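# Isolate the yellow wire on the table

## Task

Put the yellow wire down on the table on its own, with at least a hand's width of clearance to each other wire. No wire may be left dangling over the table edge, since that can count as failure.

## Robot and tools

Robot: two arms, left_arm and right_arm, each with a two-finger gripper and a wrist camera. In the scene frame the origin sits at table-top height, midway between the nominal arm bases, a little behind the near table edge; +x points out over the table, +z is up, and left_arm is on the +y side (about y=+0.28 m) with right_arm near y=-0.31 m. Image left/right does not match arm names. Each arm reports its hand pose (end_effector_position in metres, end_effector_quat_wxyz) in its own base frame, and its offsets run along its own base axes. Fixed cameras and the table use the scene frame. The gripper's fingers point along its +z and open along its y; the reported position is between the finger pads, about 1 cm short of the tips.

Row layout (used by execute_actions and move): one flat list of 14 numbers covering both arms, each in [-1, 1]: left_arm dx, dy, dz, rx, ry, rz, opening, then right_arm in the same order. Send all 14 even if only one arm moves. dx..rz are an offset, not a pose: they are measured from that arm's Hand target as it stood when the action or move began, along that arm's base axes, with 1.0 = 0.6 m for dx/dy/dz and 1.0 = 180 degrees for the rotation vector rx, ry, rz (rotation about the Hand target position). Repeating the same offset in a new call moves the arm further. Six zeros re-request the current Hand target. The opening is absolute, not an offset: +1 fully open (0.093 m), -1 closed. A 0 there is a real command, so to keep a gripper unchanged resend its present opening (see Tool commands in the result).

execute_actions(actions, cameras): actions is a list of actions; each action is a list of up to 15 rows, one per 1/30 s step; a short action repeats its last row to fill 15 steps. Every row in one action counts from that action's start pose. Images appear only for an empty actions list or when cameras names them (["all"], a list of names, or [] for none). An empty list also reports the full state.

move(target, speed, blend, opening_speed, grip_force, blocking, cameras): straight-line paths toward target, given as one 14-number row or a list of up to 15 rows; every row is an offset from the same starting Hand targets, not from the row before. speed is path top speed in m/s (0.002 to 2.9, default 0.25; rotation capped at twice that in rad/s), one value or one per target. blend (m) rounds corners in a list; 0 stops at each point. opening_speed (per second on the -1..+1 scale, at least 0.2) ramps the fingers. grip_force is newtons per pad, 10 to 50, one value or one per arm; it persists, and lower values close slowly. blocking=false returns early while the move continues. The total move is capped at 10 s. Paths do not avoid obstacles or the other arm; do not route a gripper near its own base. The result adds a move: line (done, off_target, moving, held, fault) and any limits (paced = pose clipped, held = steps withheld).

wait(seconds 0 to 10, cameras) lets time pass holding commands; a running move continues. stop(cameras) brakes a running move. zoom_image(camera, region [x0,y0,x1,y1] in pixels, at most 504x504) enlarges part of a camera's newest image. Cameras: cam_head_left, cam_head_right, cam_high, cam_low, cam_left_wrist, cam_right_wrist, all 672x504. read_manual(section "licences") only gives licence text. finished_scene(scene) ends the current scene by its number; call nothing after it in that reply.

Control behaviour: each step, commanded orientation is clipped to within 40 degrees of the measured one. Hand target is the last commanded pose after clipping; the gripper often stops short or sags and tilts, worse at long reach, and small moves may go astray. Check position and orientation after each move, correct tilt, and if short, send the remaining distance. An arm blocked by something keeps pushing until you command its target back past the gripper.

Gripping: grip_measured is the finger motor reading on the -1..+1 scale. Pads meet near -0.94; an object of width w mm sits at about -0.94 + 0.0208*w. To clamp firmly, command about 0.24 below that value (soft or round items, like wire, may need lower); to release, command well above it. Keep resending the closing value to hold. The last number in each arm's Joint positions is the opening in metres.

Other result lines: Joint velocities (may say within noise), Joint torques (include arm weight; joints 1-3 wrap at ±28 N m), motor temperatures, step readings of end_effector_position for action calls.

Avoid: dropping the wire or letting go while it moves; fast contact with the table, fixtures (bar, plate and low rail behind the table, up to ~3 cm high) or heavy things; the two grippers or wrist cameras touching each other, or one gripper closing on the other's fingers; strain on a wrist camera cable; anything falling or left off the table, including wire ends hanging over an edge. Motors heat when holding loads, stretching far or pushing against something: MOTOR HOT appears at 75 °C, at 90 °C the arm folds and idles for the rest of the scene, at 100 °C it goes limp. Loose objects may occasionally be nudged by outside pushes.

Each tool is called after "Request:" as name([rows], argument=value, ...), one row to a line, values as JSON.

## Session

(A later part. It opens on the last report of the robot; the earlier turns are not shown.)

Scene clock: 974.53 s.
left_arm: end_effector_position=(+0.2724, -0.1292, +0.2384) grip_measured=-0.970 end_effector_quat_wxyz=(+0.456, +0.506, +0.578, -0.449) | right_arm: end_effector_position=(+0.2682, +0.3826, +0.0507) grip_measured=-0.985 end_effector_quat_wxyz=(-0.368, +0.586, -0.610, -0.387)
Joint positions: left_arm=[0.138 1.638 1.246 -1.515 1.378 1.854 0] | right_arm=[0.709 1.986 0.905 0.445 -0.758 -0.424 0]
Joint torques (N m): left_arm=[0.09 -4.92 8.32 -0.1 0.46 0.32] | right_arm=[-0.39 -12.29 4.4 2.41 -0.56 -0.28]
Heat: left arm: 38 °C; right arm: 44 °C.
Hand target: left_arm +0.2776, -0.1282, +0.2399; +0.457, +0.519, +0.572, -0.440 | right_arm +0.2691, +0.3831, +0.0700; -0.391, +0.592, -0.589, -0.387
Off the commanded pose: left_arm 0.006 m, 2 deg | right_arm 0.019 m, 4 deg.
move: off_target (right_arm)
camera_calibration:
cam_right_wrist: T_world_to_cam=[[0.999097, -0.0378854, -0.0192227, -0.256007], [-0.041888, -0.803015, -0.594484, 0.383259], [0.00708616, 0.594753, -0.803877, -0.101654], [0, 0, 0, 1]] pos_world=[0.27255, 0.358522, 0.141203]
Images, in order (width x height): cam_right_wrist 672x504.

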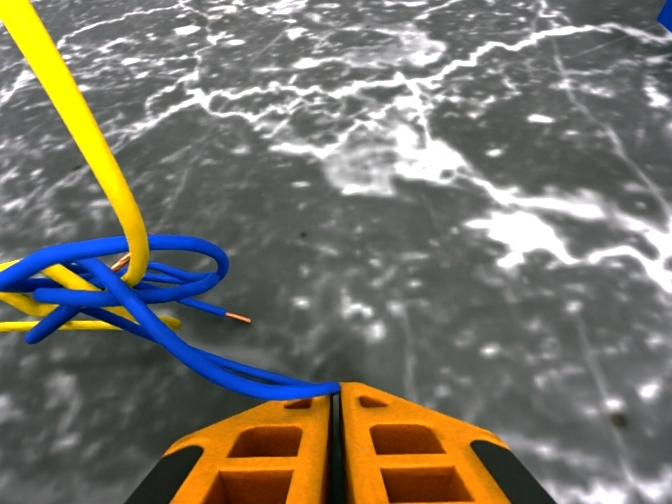

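Request:
execute_actions([
  [[0,0,0,0,0,0,-1,0,-0.01,0,0,0,0,-1],[0,0,0,0,0,0,-1,0,-0.02,0,0,0,0,-1],[0,0,0,0,0,0,-1,0,-0.03,0,0,0,0,-1],[0,0,0,0,0,0,-1,0,-0.045,0,0,0,0,-1],[0,0,0,0,0,0,-1,0,-0.06,0,0,0,0,-1],[0,0,0,0,0,0,-1,0,-0.075,0,0,0,0,-1],[0,0,0,0,0,0,-1,0,-0.09,0,0,0,0,-1],[0,0,0,0,0,0,-1,0,-0.105,0,0,0,0,-1],[0,0,0,0,0,0,-1,0,-0.12,0,0,0,0,-1],[0,0,0,0,0,0,-1,0,-0.135,0,0,0,0,-1],[0,0,0,0,0,0,-1,0,-0.15,0,0,0,0,-1],[0,0,0,0,0,0,-1,0,-0.165,0,0,0,0,-1],[0,0,0,0,0,0,-1,0,-0.175,0,0,0,0,-1],[0,0,0,0,0,0,-1,0,-0.18,0,0,0,0,-1],[0,0,0,0,0,0,-1,0,-0.18,0,0,0,0,-1]],
  [[0,0,0,0,0,0,-1,0,0.02,0,0,0,0,-1],[0,0,0,0,0,0,-1,0,0.04,0,0,0,0,-1],[0,0,0,0,0,0,-1,0,0.05,0,0,0,0,-1],[0,0,0,0,0,0,-1,0,0.04,0,0,0,0,-1],[0,0,0,0,0,0,-1,0,0.02,0,0,0,0,-1],[0,0,0,0,0,0,-1,0,0.0,0,0,0,0,-1],[0,0,0,0,0,0,-1,0,-0.02,0,0,0,0,-1],[0,0,0,0,0,0,-1,0,-0.04,0,0,0,0,-1],[0,0,0,0,0,0,-1,0,-0.06,0,0,0,0,-1],[0,0,0,0,0,0,-1,0,-0.08,0,0,0,0,-1],[0,0,0,0,0,0,-1,0,-0.095,0,0,0,0,-1],[0,0,0,0,0,0,-1,0,-0.105,0,0,0,0,-1],[0,0,0,0,0,0,-1,0,-0.11,0,0,0,0,-1],[0,0,0,0,0,0,-1,0,-0.11,0,0,0,0,-1],[0,0,0,0,0,0,-1,0,-0.11,0,0,0,0,-1]],
  [[0,0,0,0,0,0,-1,0,0.02,0,0,0,0,-1],[0,0,0,0,0,0,-1,0,0.04,0,0,0,0,-1],[0,0,0,0,0,0,-1,0,0.05,0,0,0,0,-1],[0,0,0,0,0,0,-1,0,0.04,0,0,0,0,-1],[0,0,0,0,0,0,-1,0,0.02,0,0,0,0,-1],[0,0,0,0,0,0,-1,0,0.0,0,0,0,0,-1],[0,0,0,0,0,0,-1,0,-0.02,0,0,0,0,-1],[0,0,0,0,0,0,-1,0,-0.04,0,0,0,0,-1],[0,0,0,0,0,0,-1,0,-0.06,0,0,0,0,-1],[0,0,0,0,0,0,-1,0,-0.07,0,0,0,0,-1],[0,0,0,0,0,0,-1,0,-0.08,0,0,0,0,-1],[0,0,0,0,0,0,-1,0,-0.09,0,0,0,0,-1],[0,0,0,0,0,0,-1,0,-0.09,0,0,0,0,-1],[0,0,0,0,0,0,-1,0,-0.09,0,0,0,0,-1],[0,0,0,0,0,0,-1,0,-0.09,0,0,0,0,-1]],
], cameras=["cam_high", "cam_right_wrist", "cam_left_wrist"])

Scene clock: 1006.73 s.
left_arm: end_effector_position=(+0.2713, -0.1316, +0.2341) grip_measured=-0.970 end_effector_quat_wxyz=(+0.447, +0.512, +0.579, -0.452) | right_arm: end_effector_position=(+0.2614, +0.1641, +0.0683) grip_measured=-0.986 end_effector_quat_wxyz=(-0.419, +0.561, -0.595, -0.394)
Joint positions: left_arm=[0.127 1.648 1.246 -1.515 1.364 1.857 0] | right_arm=[0.023 1.708 0.686 -0.32 -1.216 -1.328 0]
Joint torques (N m): left_arm=[0.02 -5.75 8.46 -0.14 0.58 0.32] | right_arm=[-1.33 -7.01 6.04 0.53 -0.48 -0.29]
Motor temperatures (°C): left_arm=[25 33 39 27 26 28 29] | right_arm=[24 52 41 39 27 25 27]
Heat: left arm: 39 °C; right arm: 52 °C.
Hand target: left_arm +0.2776, -0.1282, +0.2399; +0.457, +0.519, +0.572, -0.440 | right_arm +0.2691, +0.1551, +0.0700; -0.391, +0.593, -0.588, -0.387
Off the commanded pose: left_arm 0.009 m, 2 deg | right_arm 0.012 m, 5 deg.
Step readings (end_effector_position of left_arm | right_arm):
0: (+0.2724, -0.1292, +0.2384) | (+0.2682, +0.3826, +0.0507)
1: (+0.2724, -0.1292, +0.2384) | (+0.2678, +0.3825, +0.0510)
2: (+0.2724, -0.1292, +0.2384) | (+0.2659, +0.3812, +0.0507)
4: (+0.2724, -0.1292, +0.2384) | (+0.2631, +0.3745, +0.0501)
8: (+0.2724, -0.1292, +0.2384) | (+0.2671, +0.3447, +0.0522)
15: (+0.2722, -0.1296, +0.2384) | (+0.2854, +0.2835, +0.0627)
16: (+0.2722, -0.1296, +0.2384) | (+0.2863, +0.2802, +0.0637)
17: (+0.2720, -0.1300, +0.2384) | (+0.2859, +0.2807, +0.0644)
19: (+0.2718, -0.1304, +0.2384) | (+0.2792, +0.2892, +0.0656)
23: (+0.2712, -0.1317, +0.2384) | (+0.2707, +0.2843, +0.0650)
30: (+0.2709, -0.1320, +0.2381) | (+0.2890, +0.2150, +0.0680)
31: (+0.2708, -0.1320, +0.2381) | (+0.2877, +0.2131, +0.0677)
32: (+0.2708, -0.1320, +0.2381) | (+0.2850, +0.2151, +0.0675)
34: (+0.2708, -0.1320, +0.2381) | (+0.2761, +0.2263, +0.0677)
38: (+0.2708, -0.1320, +0.2381) | (+0.2699, +0.2188, +0.0644)
45: (+0.2713, -0.1316, +0.2341) | (+0.2782, +0.1648, +0.0696)
camera_calibration:
cam_left_wrist: T_world_to_cam=[[-0.997622, -0.0603077, 0.0333697, 0.254427], [-0.0626929, 0.592819, -0.802892, 0.320361], [0.0286384, -0.803074, -0.59519, 0.107791], [0, 0, 0, 1]] pos_world=[0.27082, -0.088008, 0.312881]
cam_right_wrist: T_world_to_cam=[[0.996178, -0.084974, 0.0202115, -0.251343], [-0.0492755, -0.7378, -0.673218, 0.214548], [0.0721181, 0.669649, -0.739168, 0.00883695], [0, 0, 0, 1]] pos_world=[0.260318, 0.131018, 0.15605]
Images, in order (width x height): cam_high 672x504, cam_left_wrist 672x504, cam_right_wrist 672x504.

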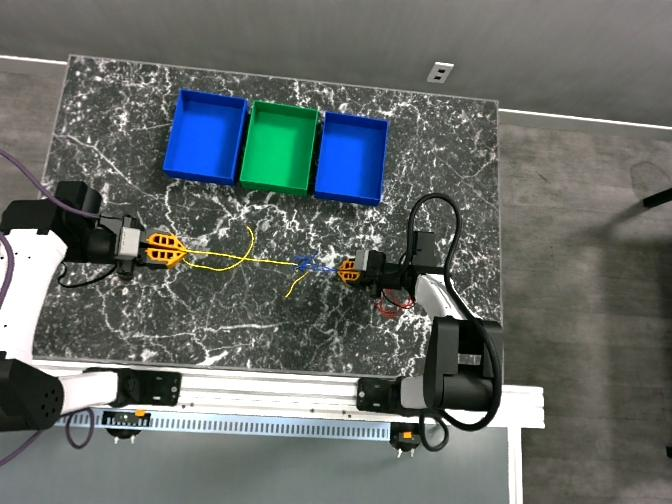

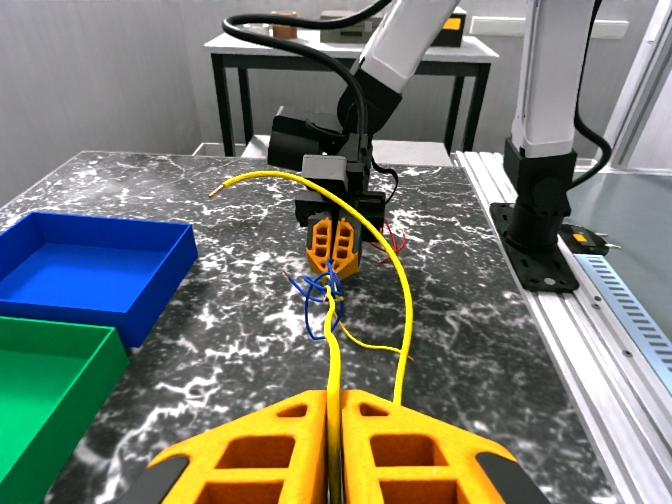

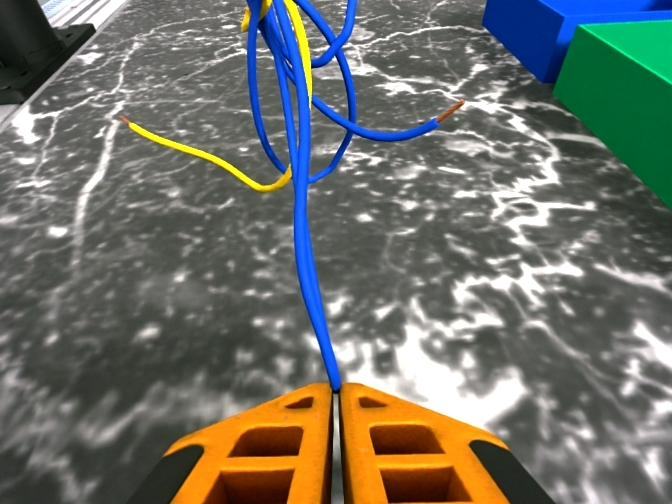

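Request:
execute_actions([
  [[0,0,0,0,0,0,-1,0,0.02,0,0,0,0,-1],[0,0,0,0,0,0,-1,0,0.04,0,0,0,0,-1],[0,0,0,0,0,0,-1,0,0.05,0,0,0,0,-1],[0,0,0,0,0,0,-1,0,0.04,0,0,0,0,-1],[0,0,0,0,0,0,-1,0,0.02,0,0,0,0,-1],[0,0,0,0,0,0,-1,0,0,0,0,0,0,-1],[0,0,0,0,0,0,-1,0,-0.02,0,0,0,0,-1],[0,0,0,0,0,0,-1,0,-0.03,0,0,0,0,-1],[0,0,0,0,0,0,-1,0,-0.04,0,0,0,0,-1],[0,0,0,0,0,0,-1,0,-0.05,0,0,0,0,-1],[0,0,0,0,0,0,-1,0,-0.06,0,0,0,0,-1],[0,0,0,0,0,0,-1,0,-0.06,0,0,0,0,-1],[0,0,0,0,0,0,-1,0,-0.06,0,0,0,0,-1],[0,0,0,0,0,0,-1,0,-0.06,0,0,0,0,-1],[0,0,0,0,0,0,-1,0,-0.06,0,0,0,0,-1]],
], cameras=["cam_left_wrist", "cam_high"])

Scene clock: 1047.83 s.
left_arm: end_effector_position=(+0.2698, -0.1330, +0.2330) grip_measured=-0.970 end_effector_quat_wxyz=(+0.443, +0.516, +0.578, -0.452) | right_arm: end_effector_position=(+0.2600, +0.1338, +0.0808) grip_measured=-0.986 end_effector_quat_wxyz=(-0.414, +0.569, -0.587, -0.400)
Joint positions: left_arm=[0.121 1.648 1.246 -1.517 1.357 1.859 0] | right_arm=[-0.096 1.78 0.847 -0.813 -1.221 -1.759 0]
Joint torques (N m): left_arm=[0.47 -5.65 8.49 -0.17 0.66 0.32] | right_arm=[-2.73 -4.74 5.89 0.02 -0.08 -0.22]
Motor temperatures (°C): left_arm=[25 33 40 27 26 28 29] | right_arm=[24 45 41 33 27 25 27]
Heat: left arm: 40 °C; right arm: 45 °C.
Hand target: left_arm +0.2776, -0.1282, +0.2399; +0.457, +0.519, +0.573, -0.440 | right_arm +0.2691, +0.1191, +0.0701; -0.391, +0.592, -0.588, -0.387
Off the commanded pose: left_arm 0.011 m, 2 deg | right_arm 0.020 m, 4 deg.
Step readings (end_effector_position of left_arm | right_arm):
0: (+0.2713, -0.1316, +0.2341) | (+0.2614, +0.1641, +0.0683)
1: (+0.2713, -0.1316, +0.2341) | (+0.2616, +0.1644, +0.0690)
2: (+0.2713, -0.1316, +0.2341) | (+0.2629, +0.1668, +0.0704)
4: (+0.2712, -0.1316, +0.2341) | (+0.2655, +0.1763, +0.0744)
8: (+0.2711, -0.1316, +0.2342) | (+0.2697, +0.1662, +0.0764)
15: (+0.2698, -0.1330, +0.2330) | (+0.2724, +0.1327, +0.0798)
camera_calibration:
cam_left_wrist: T_world_to_cam=[[-0.998132, -0.0512865, 0.0331988, 0.254303], [-0.0573444, 0.599037, -0.798665, 0.318674], [0.0210735, -0.799077, -0.600859, 0.109983], [0, 0, 0, 1]] pos_world=[0.269784, -0.0899707, 0.312156]
Images, in order (width x height): cam_high 672x504, cam_left_wrist 672x504.

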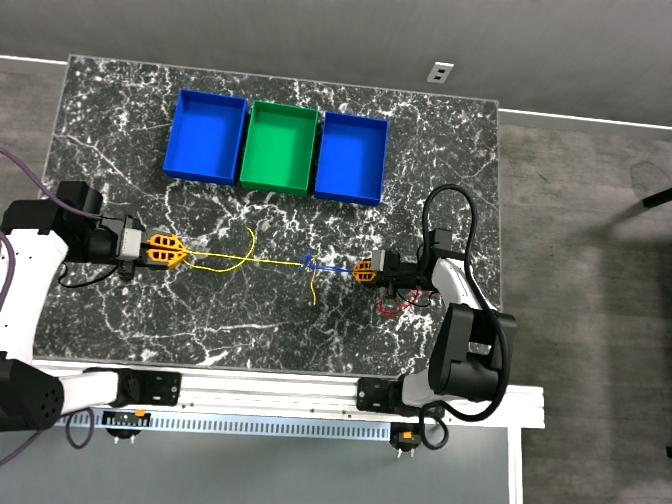

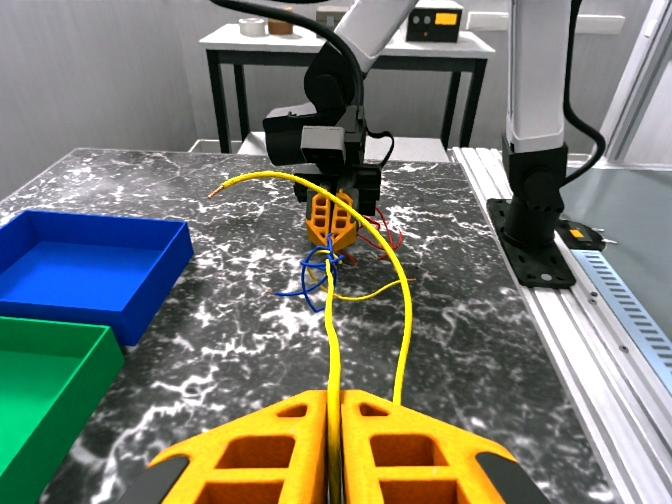

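Request:
execute_actions([
  [[0,0,0,0,0,0,-1,0,0.02,0,0,0,0,-1],[0,0,0,0,0,0,-1,0,0.05,0,0,0,0,-1],[0,0,0,0,0,0,-1,0,0.07,0,0,0,0,-1],[0,0,0,0,0,0,-1,0,0.07,0,0,0,0,-1],[0,0,0,0,0,0,-1,0,0.05,0,0,0,0,-1],[0,0,0,0,0,0,-1,0,0.02,0,0,0,0,-1],[0,0,0,0,0,0,-1,0,-0.01,0,0,0,0,-1],[0,0,0,0,0,0,-1,0,-0.03,0,0,0,0,-1],[0,0,0,0,0,0,-1,0,-0.05,0,0,0,0,-1],[0,0,0,0,0,0,-1,0,-0.07,0,0,0,0,-1],[0,0,0,0,0,0,-1,0,-0.08,0,0,0,0,-1],[0,0,0,0,0,0,-1,0,-0.08,0,0,0,0,-1],[0,0,0,0,0,0,-1,0,-0.08,0,0,0,0,-1],[0,0,0,0,0,0,-1,0,-0.08,0,0,0,0,-1],[0,0,0,0,0,0,-1,0,-0.08,0,0,0,0,-1]],
], cameras=["cam_left_wrist", "cam_high"])

Scene clock: 1061.43 s.
left_arm: end_effector_position=(+0.2682, -0.1359, +0.2296) grip_measured=-0.970 end_effector_quat_wxyz=(+0.434, +0.520, +0.578, -0.455) | right_arm: end_effector_position=(+0.2584, +0.0920, +0.0841) grip_measured=-0.987 end_effector_quat_wxyz=(+0.402, -0.555, +0.608, +0.400)
Joint positions: left_arm=[0.108 1.655 1.246 -1.519 1.346 1.86 0] | right_arm=[-0.254 1.866 0.954 -1.153 -1.155 -2.06 0]
Joint torques (N m): left_arm=[1.55 -6.34 8.43 -0.16 0.75 0.32] | right_arm=[-3.67 -5.3 6.09 -0.13 0.17 -0.21]
Heat: left arm: 40 °C; right arm: 43 °C.
Hand target: left_arm +0.2776, -0.1282, +0.2399; +0.457, +0.519, +0.572, -0.440 | right_arm +0.2691, +0.0711, +0.0700; +0.391, -0.593, +0.588, +0.387
Off the commanded pose: left_arm 0.016 m, 3 deg | right_arm 0.027 m, 5 deg.
joint sent to its limit (right arm) — joint 6 (wrist roll), lower limit. The joint targets are off in position and orientation.
Step readings (end_effector_position of left_arm | right_arm):
0: (+0.2698, -0.1330, +0.2330) | (+0.2599, +0.1338, +0.0808)
1: (+0.2698, -0.1330, +0.2330) | (+0.2603, +0.1341, +0.0808)
2: (+0.2698, -0.1330, +0.2330) | (+0.2611, +0.1355, +0.0801)
4: (+0.2700, -0.1326, +0.2330) | (+0.2609, +0.1469, +0.0786)
8: (+0.2699, -0.1326, +0.2330) | (+0.2620, +0.1428, +0.0758)
15: (+0.2682, -0.1359, +0.2296) | (+0.2728, +0.0913, +0.0856)
camera_calibration:
cam_left_wrist: T_world_to_cam=[[-0.998492, -0.035474, 0.0418923, 0.252913], [-0.0548282, 0.607072, -0.792753, 0.31668], [0.00269046, -0.793855, -0.608102, 0.112941], [0, 0, 0, 1]] pos_world=[0.26959, -0.0936174, 0.309134]
Images, in order (width x height): cam_high 672x504, cam_left_wrist 672x504.

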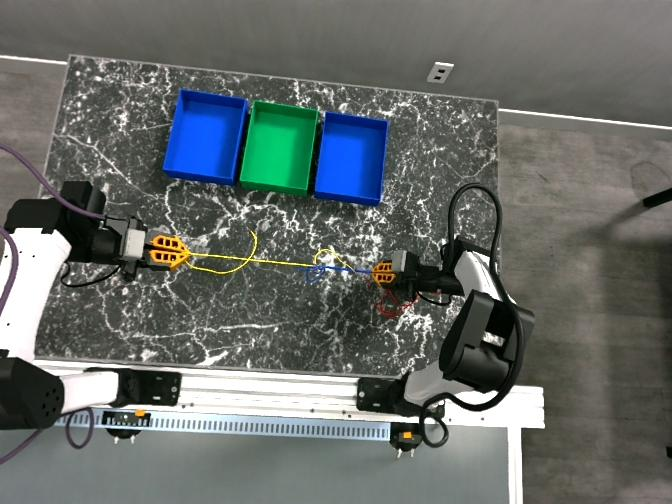

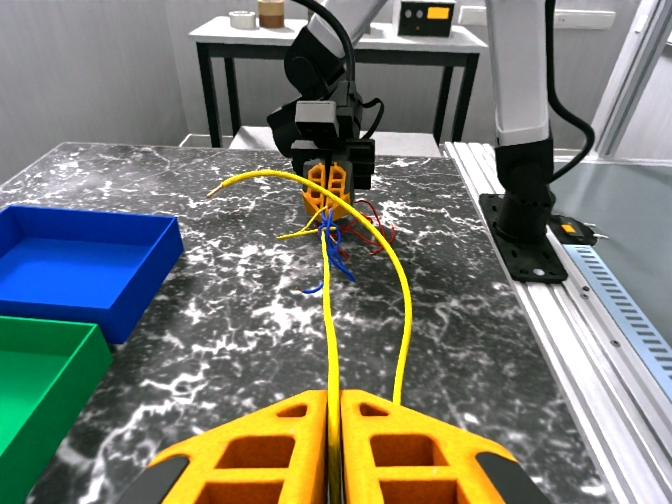

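Request:
execute_actions([
  [[0,0,0,0,0,0,-1,0,0.02,0,0,0,-0.01,-1],[0,0,0,0,0,0,-1,0,0.05,0,0,0,-0.02,-1],[0,0,0,0,0,0,-1,0,0.07,0,0,0,-0.03,-1],[0,0,0,0,0,0,-1,0,0.07,0,0,0,-0.04,-1],[0,0,0,0,0,0,-1,0,0.05,0,0,0,-0.05,-1],[0,0,0,0,0,0,-1,0,0.02,0,0,0,-0.06,-1],[0,0,0,0,0,0,-1,0,-0.01,0,0,0,-0.07,-1],[0,0,0,0,0,0,-1,0,-0.03,0,0,0,-0.08,-1],[0,0,0,0,0,0,-1,0,-0.05,0,0,0,-0.09,-1],[0,0,0,0,0,0,-1,0,-0.07,0,0,0,-0.1,-1],[0,0,0,0,0,0,-1,0,-0.08,0,0,0,-0.11,-1],[0,0,0,0,0,0,-1,0,-0.08,0,0,0,-0.12,-1],[0,0,0,0,0,0,-1,0,-0.08,0,0,0,-0.12,-1],[0,0,0,0,0,0,-1,0,-0.08,0,0,0,-0.12,-1],[0,0,0,0,0,0,-1,0,-0.08,0,0,0,-0.12,-1]],
], cameras=["cam_left_wrist", "cam_high"])

Scene clock: 1094.20 s.
left_arm: end_effector_position=(+0.2724, -0.1279, +0.2307) grip_measured=-0.970 end_effector_quat_wxyz=(+0.441, +0.513, +0.585, -0.447) | right_arm: end_effector_position=(+0.2687, +0.0259, +0.0681) grip_measured=-0.989 end_effector_quat_wxyz=(+0.457, -0.461, +0.688, +0.325)
Joint positions: left_arm=[0.138 1.655 1.252 -1.523 1.344 1.862 0] | right_arm=[-0.514 1.817 0.839 -0.954 -1.162 -1.932 0]
Joint torques (N m): left_arm=[0.06 -6.26 8.05 -0.12 0.79 0.32] | right_arm=[0.51 -8.69 3.26 -0.11 -0.51 0.06]
Heat: left arm: 40 °C; right arm: 42 °C.
Hand target: left_arm +0.2776, -0.1282, +0.2399; +0.457, +0.519, +0.572, -0.440 | right_arm +0.2691, +0.0231, +0.0700; +0.457, -0.472, +0.689, +0.307
Off the commanded pose: left_arm 0.011 m, 3 deg | right_arm 0.003 m, 2 deg.
Step readings (end_effector_position of left_arm | right_arm):
0: (+0.2682, -0.1359, +0.2296) | (+0.2583, +0.0920, +0.0841)
1: (+0.2682, -0.1359, +0.2296) | (+0.2585, +0.0920, +0.0837)
2: (+0.2682, -0.1359, +0.2296) | (+0.2592, +0.0936, +0.0833)
4: (+0.2684, -0.1355, +0.2296) | (+0.2581, +0.1039, +0.0784)
8: (+0.2694, -0.1334, +0.2295) | (+0.2524, +0.0977, +0.0709)
15: (+0.2718, -0.1292, +0.2307) | (+0.2685, +0.0232, +0.0691)
camera_calibration:
cam_left_wrist: T_world_to_cam=[[-0.997214, -0.0635552, 0.0390433, 0.254072], [-0.0696879, 0.607225, -0.791468, 0.316717], [0.0265939, -0.791984, -0.609962, 0.114056], [0, 0, 0, 1]] pos_world=[0.272403, -0.0858405, 0.310322]
Images, in order (width x height): cam_high 672x504, cam_left_wrist 672x504.

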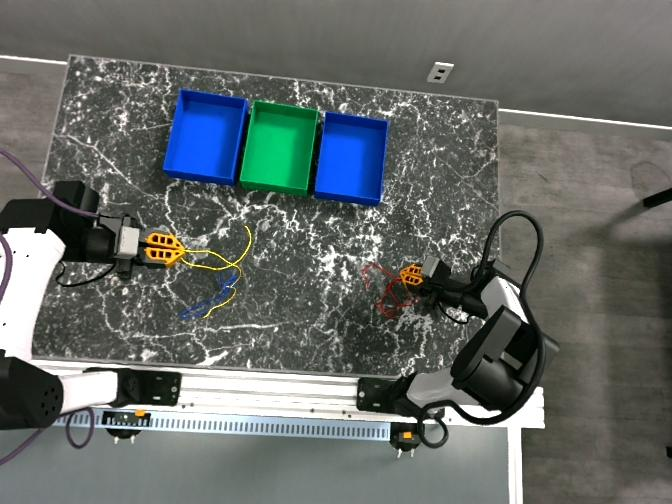

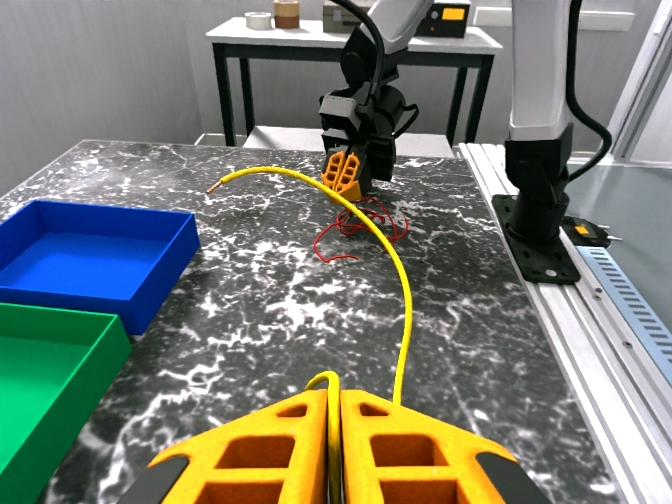

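Request:
zoom_image(camera="cam_high", region=[150, 200, 290, 340])

Request:
execute_actions(actions=[])

Scaled by 3.600 from the camera's 672x504 image, which has a finer 960x720 frame.

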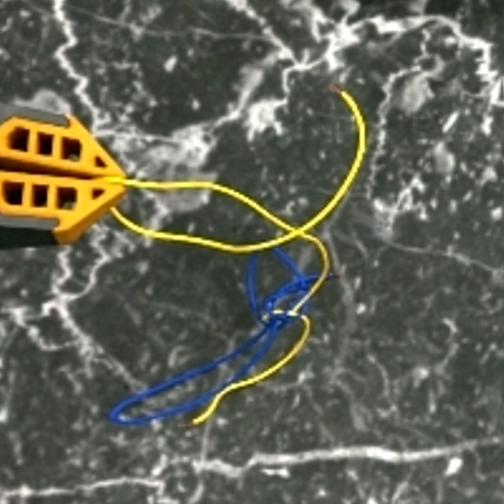

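Scene clock: 1098.87 s.
left_arm: end_effector_position=(+0.2724, -0.1279, +0.2307) grip_measured=-0.970 end_effector_quat_wxyz=(+0.441, +0.513, +0.585, -0.447) | right_arm: end_effector_position=(+0.2687, +0.0259, +0.0680) grip_measured=-0.989 end_effector_quat_wxyz=(+0.456, -0.461, +0.688, +0.325)
Joint positions: left_arm=[0.138 1.655 1.252 -1.523 1.344 1.862 0] | right_arm=[-0.514 1.817 0.839 -0.953 -1.162 -1.932 0]
Joint velocities: within noise
Joint torques (N m): left_arm=[-0.02 -6.27 8.05 -0.13 0.79 0.32] | right_arm=[0.4 -8.73 3.07 -0.11 -0.51 0.1]
Motor temperatures (°C): left_arm=[25 34 40 27 26 28 29] | right_arm=[25 43 41 31 27 25 27]
Heat: left arm: 40 °C; right arm: 43 °C.
Hand target: left_arm +0.2776, -0.1282, +0.2399; +0.457, +0.519, +0.572, -0.440 | right_arm +0.2691, +0.0230, +0.0700; +0.457, -0.472, +0.689, +0.307
Tool commands: left_gripper/opening=-1.0 right_gripper/opening=-1.0
Off the commanded pose: left_arm 0.011 m, 3 deg | right_arm 0.003 m, 2 deg.
camera_calibration:
cam_left_wrist: T_world_to_cam=[[-0.997214, -0.0635552, 0.0390433, 0.254072], [-0.0696879, 0.607225, -0.791468, 0.316717], [0.0265939, -0.791984, -0.609962, 0.114056], [0, 0, 0, 1]] pos_world=[0.272403, -0.0858405, 0.310322]
cam_right_wrist: T_world_to_cam=[[0.922322, -0.386377, -0.00597858, -0.240975], [-0.298738, -0.703133, -0.64526, 0.176911], [0.24511, 0.596923, -0.76394, 0.0576904], [0, 0, 0, 1]] pos_world=[0.260966, -0.00315243, 0.156785]

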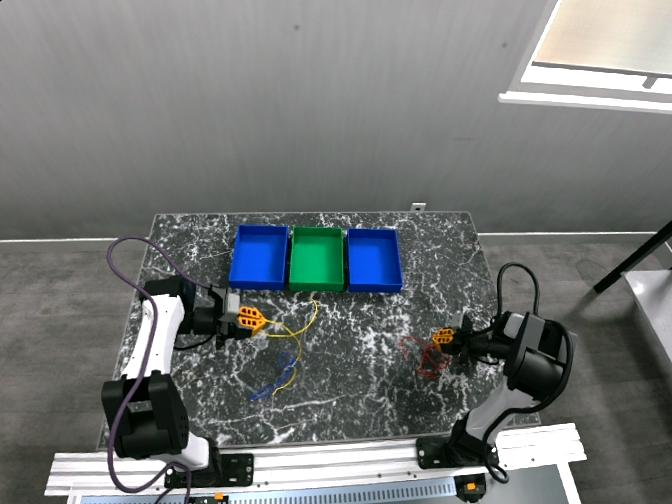

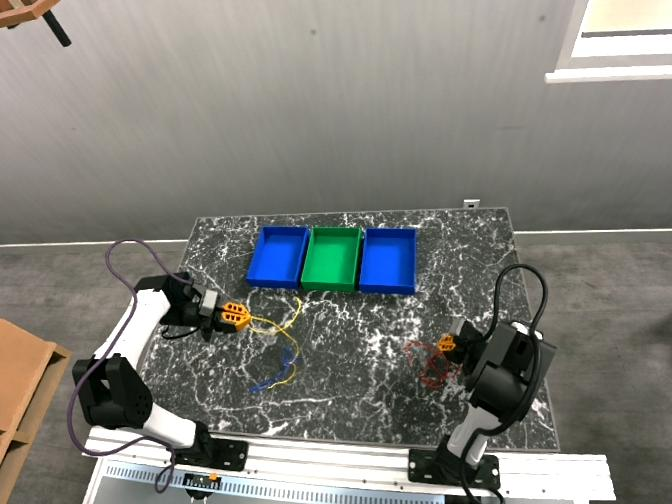

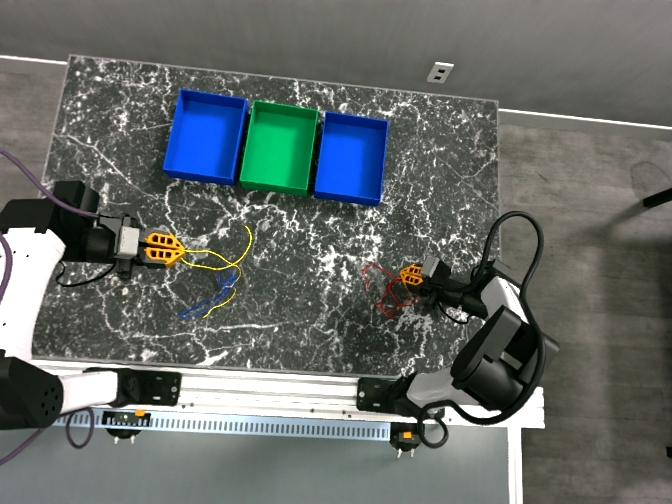

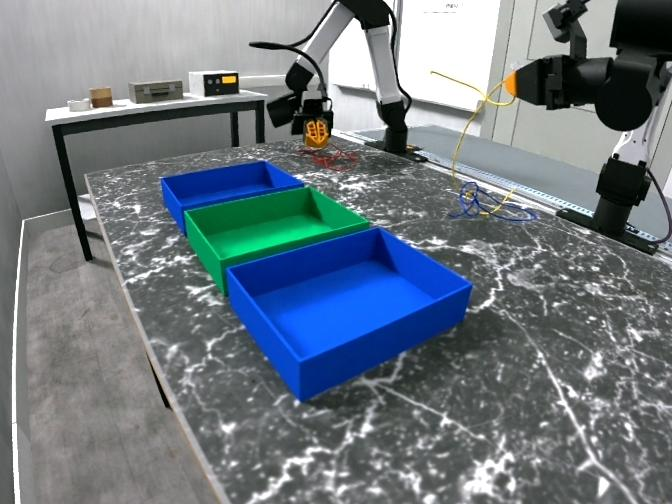

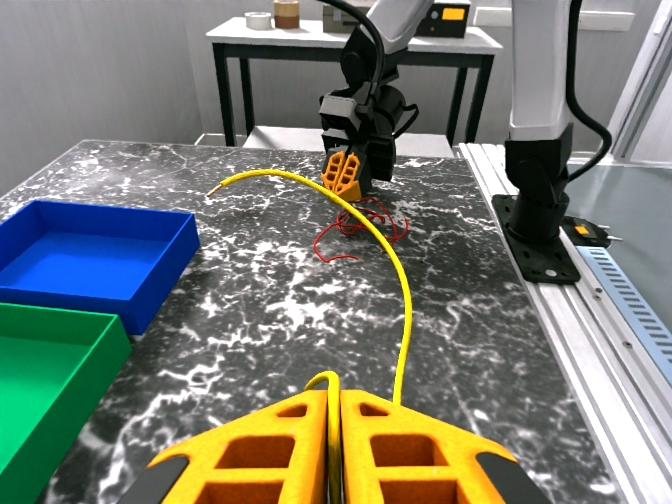

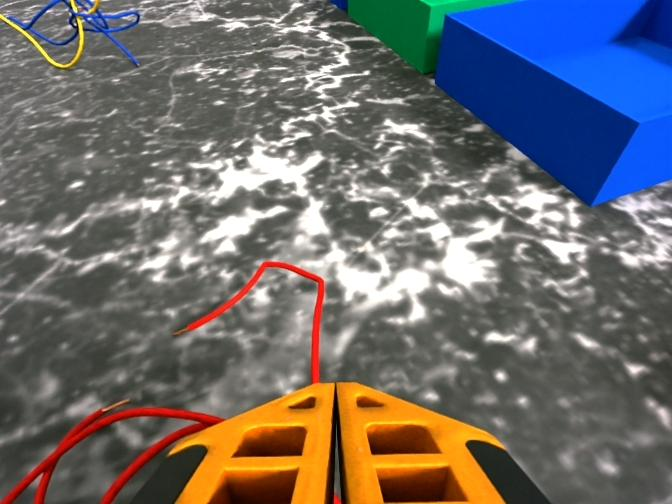

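Request:
zoom_image(camera="cam_low", region=[420, 60, 560, 240])

Request:
zoom_image(camera="cam_high", region=[190, 240, 260, 330])

Scaled by 2.800 from the camera's 672x504 image, which has a finer 960x720 frame.

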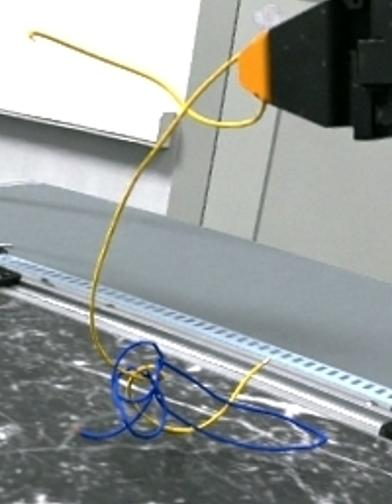

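Scaled by 5.600 from the camera's 672x504 image, which has a finer 960x720 frame.

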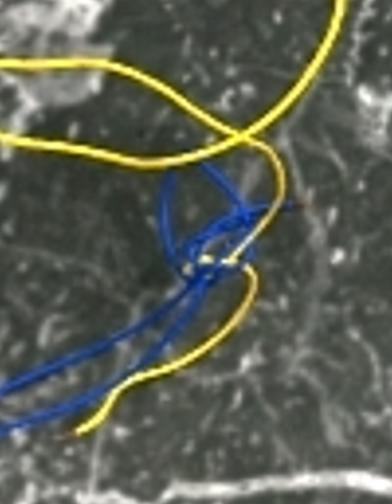

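Request:
move(target=[0,-0.05,0.283,0,0,0,-1,-0.14,0.495,0.1,0.0423,-0.0174,-0.047,-0.2], speed=0.3, cameras=["cam_high", "cam_low", "cam_left_wrist", "cam_right_wrist", "cam_head_right"])

Scene clock: 1250.80 s.
left_arm: end_effector_position=(+0.2783, -0.1577, +0.4012) grip_measured=-0.970 end_effector_quat_wxyz=(+0.458, +0.513, +0.584, -0.432) | right_arm: end_effector_position=(+0.1872, +0.3174, +0.1246) grip_measured=-0.202 end_effector_quat_wxyz=(+0.518, -0.407, +0.693, +0.292)
Joint positions: left_arm=[0.024 1.582 1.878 -1.548 1.35 1.21 0] | right_arm=[1.033 1.317 0.318 0.703 -0.012 -0.021 0.036]
Joint torques (N m): left_arm=[-0.79 -5.08 7.54 0.79 0.81 0.11] | right_arm=[1.26 -3.26 5.24 3.2 0.07 0.19]
Motor temperatures (°C): left_arm=[25 34 40 27 27 28 29] | right_arm=[24 48 36 29 27 25 27]
Heat: left arm: 40 °C; right arm: 48 °C.
Hand target: left_arm +0.2775, -0.1582, +0.4097; +0.457, +0.519, +0.573, -0.440 | right_arm +0.1851, +0.3201, +0.1301; +0.527, -0.397, +0.687, +0.304
Off the commanded pose: left_arm 0.009 m, 2 deg | right_arm 0.006 m, 2 deg.
joint sent to its limit (left arm) — joint 4 (wrist pitch), lower limit. The joint targets are off in position, not in orientation.
move: done
camera_calibration:
cam_left_wrist: T_world_to_cam=[[-0.995741, -0.0921851, 0.00126198, 0.261628], [-0.056992, 0.604727, -0.794391, 0.467363], [0.0724679, -0.79108, -0.607405, 0.180686], [0, 0, 0, 1]] pos_world=[0.274056, -0.115572, 0.480688]
cam_right_wrist: T_world_to_cam=[[0.853776, -0.51946, 0.0350475, -0.00281244], [-0.345584, -0.61577, -0.708095, 0.383014], [0.389408, 0.592442, -0.705247, -0.0860567], [0, 0, 0, 1]] pos_world=[0.168276, 0.285371, 0.210617]
Images, in order (width x height): cam_head_right 672x504, cam_high 672x504, cam_low 672x504, cam_left_wrist 672x504, cam_right_wrist 672x504.

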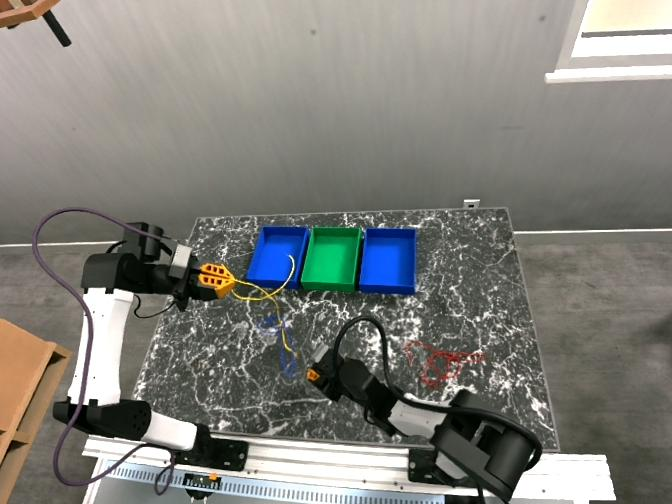

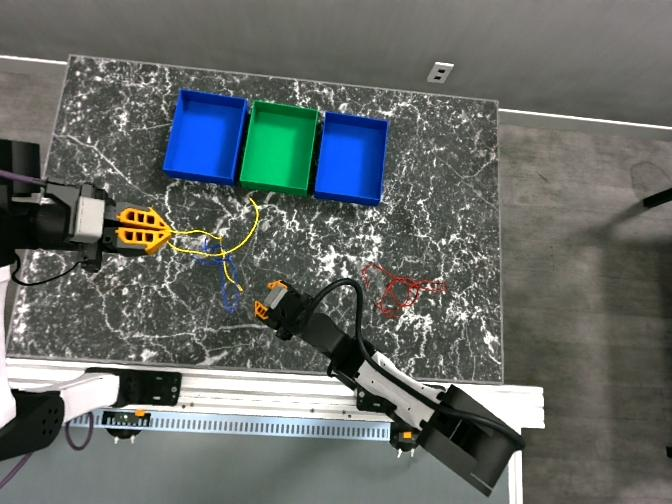

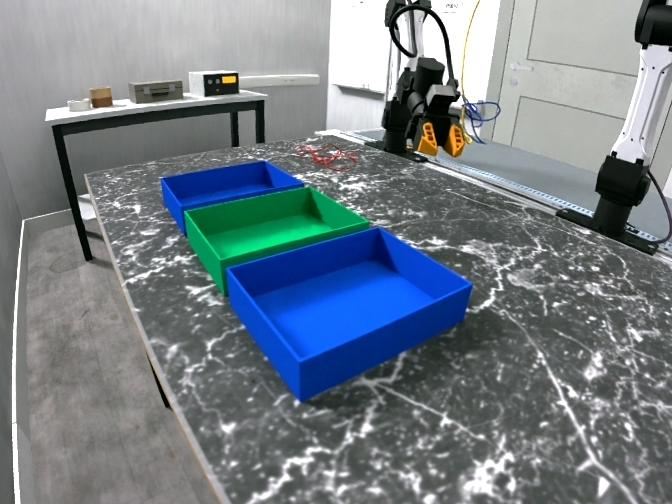

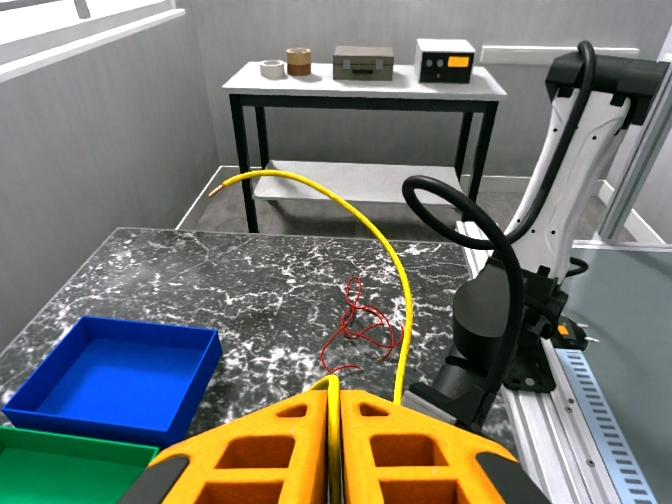

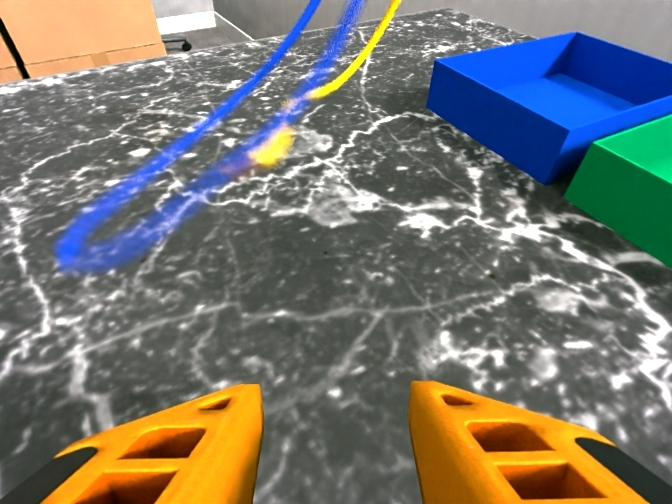

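Request:
zoom_image(camera="cam_high", region=[180, 210, 290, 330])

Request:
zoom_image(camera="cam_low", region=[380, 0, 530, 170])

Request:
zoom_image(camera="cam_head_right", region=[210, 260, 340, 400])

Scaled by 4.200 from the camera's 672x504 image, which has a finer 960x720 frame.

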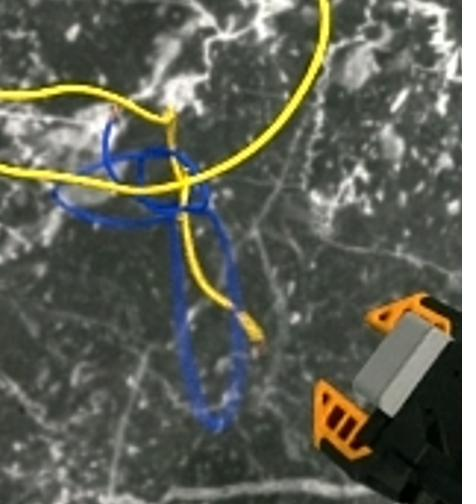

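Scaled by 2.965 from the camera's 672x504 image, which has a finer 960x720 frame.

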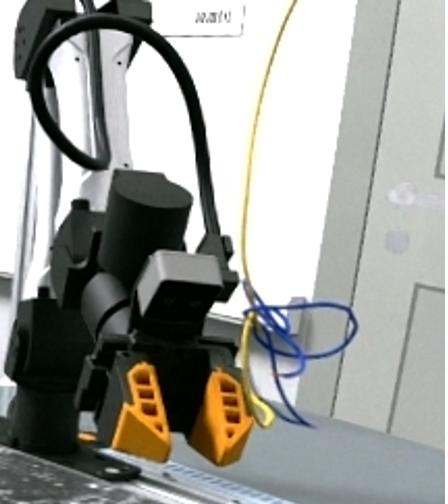

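Scaled by 3.600 from the camera's 672x504 image, which has a finer 960x720 frame.

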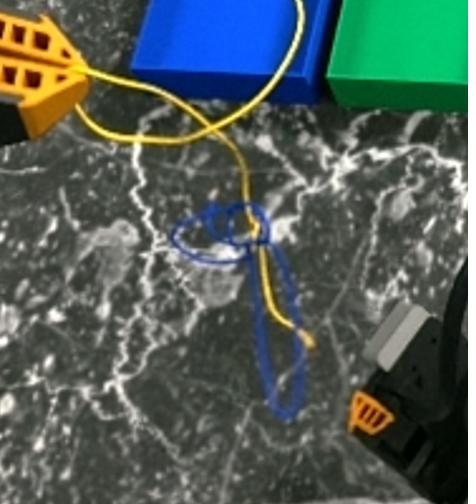

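Request:
move([
  [0,0,0,0,0,0,-1,-0.092,-0.15,0.283,-0.1189,0.1192,-0.1629,-0.58],
  [0,0,0,0,0,0,-1,-0.127,0.028,0.308,-0.1189,0.1192,-0.1629,-0.58],
], blend=[0.03, 0], speed=0.3, cameras=["cam_high", "cam_right_wrist", "cam_head_right", "cam_head_left"])

Scene clock: 1267.13 s.
left_arm: end_effector_position=(+0.2783, -0.1577, +0.4012) grip_measured=-0.970 end_effector_quat_wxyz=(+0.458, +0.513, +0.584, -0.432) | right_arm: end_effector_position=(+0.1117, +0.3403, +0.3097) grip_measured=-0.578 end_effector_quat_wxyz=(+0.369, -0.242, +0.892, +0.102)
Joint positions: left_arm=[0.024 1.582 1.878 -1.548 1.35 1.21 0] | right_arm=[1.537 1.575 1.815 -1.318 0.638 0.842 0.017]
Joint torques (N m): left_arm=[-0.79 -5.14 7.49 0.78 0.8 0.09] | right_arm=[1.25 -5.38 8.25 1.1 0.47 0.21]
Motor temperatures (°C): left_arm=[25 34 39 27 27 28 29] | right_arm=[24 44 37 35 27 25 27]
Heat: left arm: 39 °C; right arm: 44 °C.
Hand target: left_arm +0.2775, -0.1582, +0.4097; +0.457, +0.519, +0.573, -0.440 | right_arm +0.1089, +0.3369, +0.3149; +0.370, -0.239, +0.893, +0.099
Off the commanded pose: left_arm 0.009 m, 2 deg | right_arm 0.007 m, 1 deg.
joint sent to its limit (left arm) — joint 4 (wrist pitch), lower limit. The joint targets are off in position, not in orientation.
move: done
camera_calibration:
cam_right_wrist: T_world_to_cam=[[0.493844, -0.869215, 0.0241329, 0.229557], [-0.827789, -0.478443, -0.293013, 0.380706], [0.266238, 0.124726, -0.955804, 0.310949], [0, 0, 0, 1]] pos_world=[0.118992, 0.342897, 0.403218]
Images, in order (width x height): cam_head_left 672x504, cam_head_right 672x504, cam_high 672x504, cam_right_wrist 672x504.

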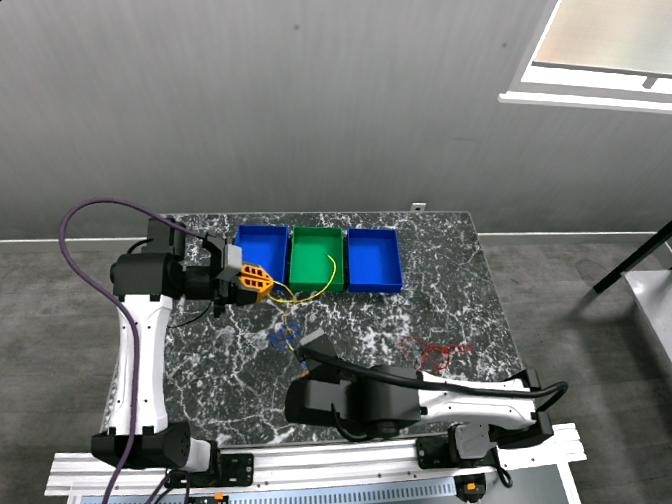

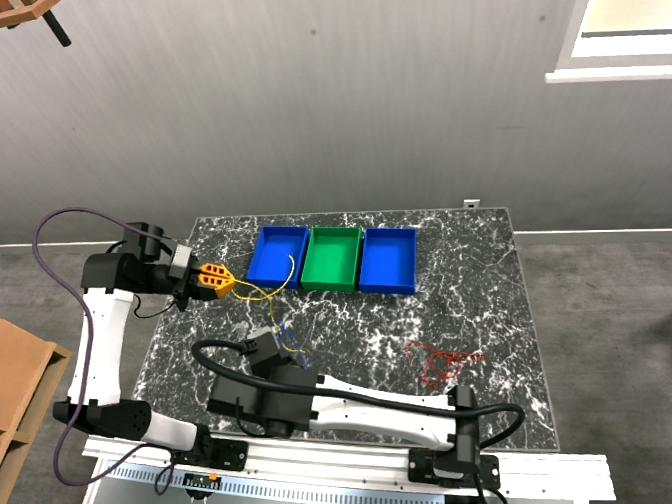

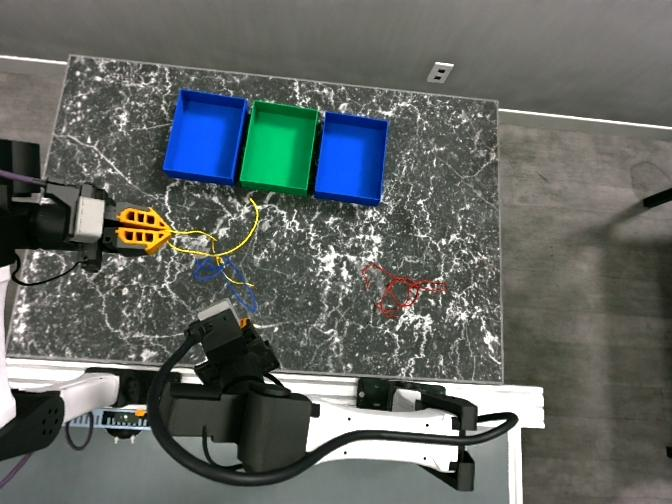

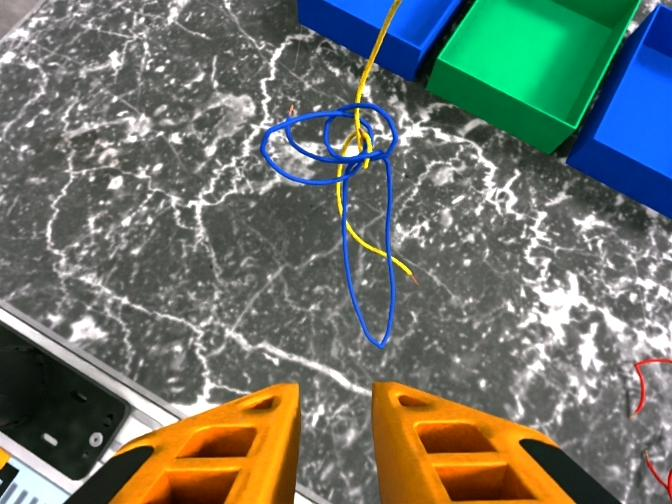

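Request:
zoom_image(camera="cam_right_wrist", region=[240, 60, 460, 420])

Scaled by 1.400 from the camera's 672x504 image, which has a finer 960x720 frame.

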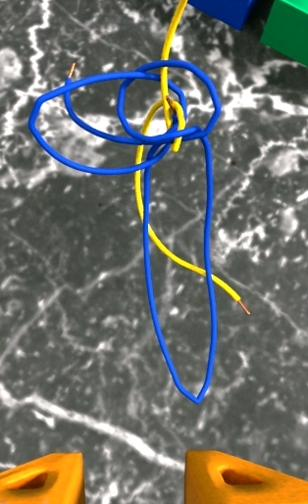

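Request:
move(target=[0,0,0,0,0,0,-1,0.0135,-0.0145,-0.0482,0,0,0,-0.69], speed=0.15, cameras=["cam_right_wrist"])

Scene clock: 1291.83 s.
left_arm: end_effector_position=(+0.2783, -0.1577, +0.4012) grip_measured=-0.970 end_effector_quat_wxyz=(+0.458, +0.513, +0.584, -0.432) | right_arm: end_effector_position=(+0.1170, +0.3295, +0.2760) grip_measured=-0.688 end_effector_quat_wxyz=(+0.363, -0.243, +0.896, +0.078)
Joint positions: left_arm=[0.024 1.582 1.878 -1.548 1.35 1.21 0] | right_arm=[1.521 1.525 1.64 -1.239 0.638 0.842 0.012]
Joint torques (N m): left_arm=[-0.81 -5.11 7.57 0.79 0.81 0.1] | right_arm=[-0.35 -8.31 5.16 1.73 0.34 -0.1]
Heat: left arm: 38 °C; right arm: 43 °C.
Hand target: left_arm +0.2775, -0.1582, +0.4097; +0.457, +0.519, +0.573, -0.440 | right_arm +0.1170, +0.3282, +0.2860; +0.370, -0.239, +0.893, +0.099
Off the commanded pose: left_arm 0.009 m, 2 deg | right_arm 0.010 m, 3 deg.
joint sent to its limit (left arm) — joint 4 (wrist pitch), lower limit. The joint targets are off in position, not in orientation.
move: off_target (right_arm)
camera_calibration:
cam_right_wrist: T_world_to_cam=[[0.479276, -0.8753, 0.0643751, 0.210968], [-0.836358, -0.477726, -0.268856, 0.364063], [0.266083, 0.0750154, -0.961027, 0.296492], [0, 0, 0, 1]] pos_world=[0.124484, 0.336341, 0.369237]
Images, in order (width x height): cam_right_wrist 672x504.

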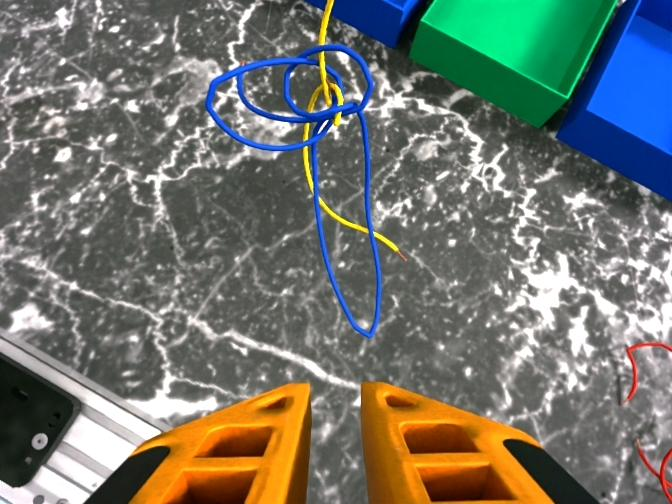

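Request:
move(target=[0,0,0,0,0,0,-1,0.0508,0.0187,-0.0557,0,0,0,-0.69], speed=0.1, cameras=["cam_right_wrist"])

Scene clock: 1346.10 s.
left_arm: end_effector_position=(+0.2783, -0.1577, +0.4012) grip_measured=-0.970 end_effector_quat_wxyz=(+0.458, +0.513, +0.584, -0.432) | right_arm: end_effector_position=(+0.1496, +0.3386, +0.2437) grip_measured=-0.688 end_effector_quat_wxyz=(+0.367, -0.237, +0.896, +0.076)
Joint positions: left_arm=[0.024 1.582 1.878 -1.548 1.35 1.21 0] | right_arm=[1.415 1.521 1.49 -1.028 0.601 0.735 0.012]
Joint torques (N m): left_arm=[-0.8 -5.09 7.58 0.78 0.81 0.11] | right_arm=[-0.21 -8.55 5.42 1.89 0.11 -0.12]
Heat: left arm: 38 °C; right arm: 45 °C.
Hand target: left_arm +0.2775, -0.1582, +0.4097; +0.457, +0.519, +0.573, -0.440 | right_arm +0.1475, +0.3394, +0.2526; +0.370, -0.239, +0.893, +0.099
Off the commanded pose: left_arm 0.009 m, 2 deg | right_arm 0.009 m, 3 deg.
joint sent to its limit (left arm) — joint 4 (wrist pitch), lower limit. The joint targets are off in position, not in orientation.
move: off_target (right_arm)
camera_calibration:
cam_right_wrist: T_world_to_cam=[[0.468738, -0.880877, 0.0658754, 0.208505], [-0.839856, -0.467534, -0.275778, 0.385863], [0.273725, 0.0739418, -0.958961, 0.254824], [0, 0, 0, 1]] pos_world=[0.156584, 0.345229, 0.337044]
Images, in order (width x height): cam_right_wrist 672x504.

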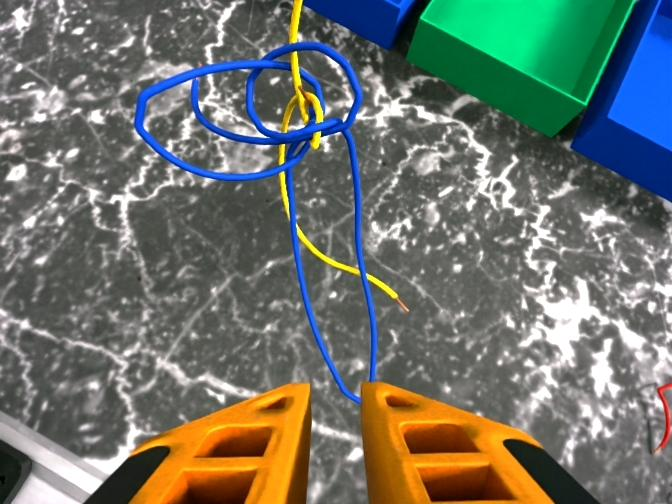

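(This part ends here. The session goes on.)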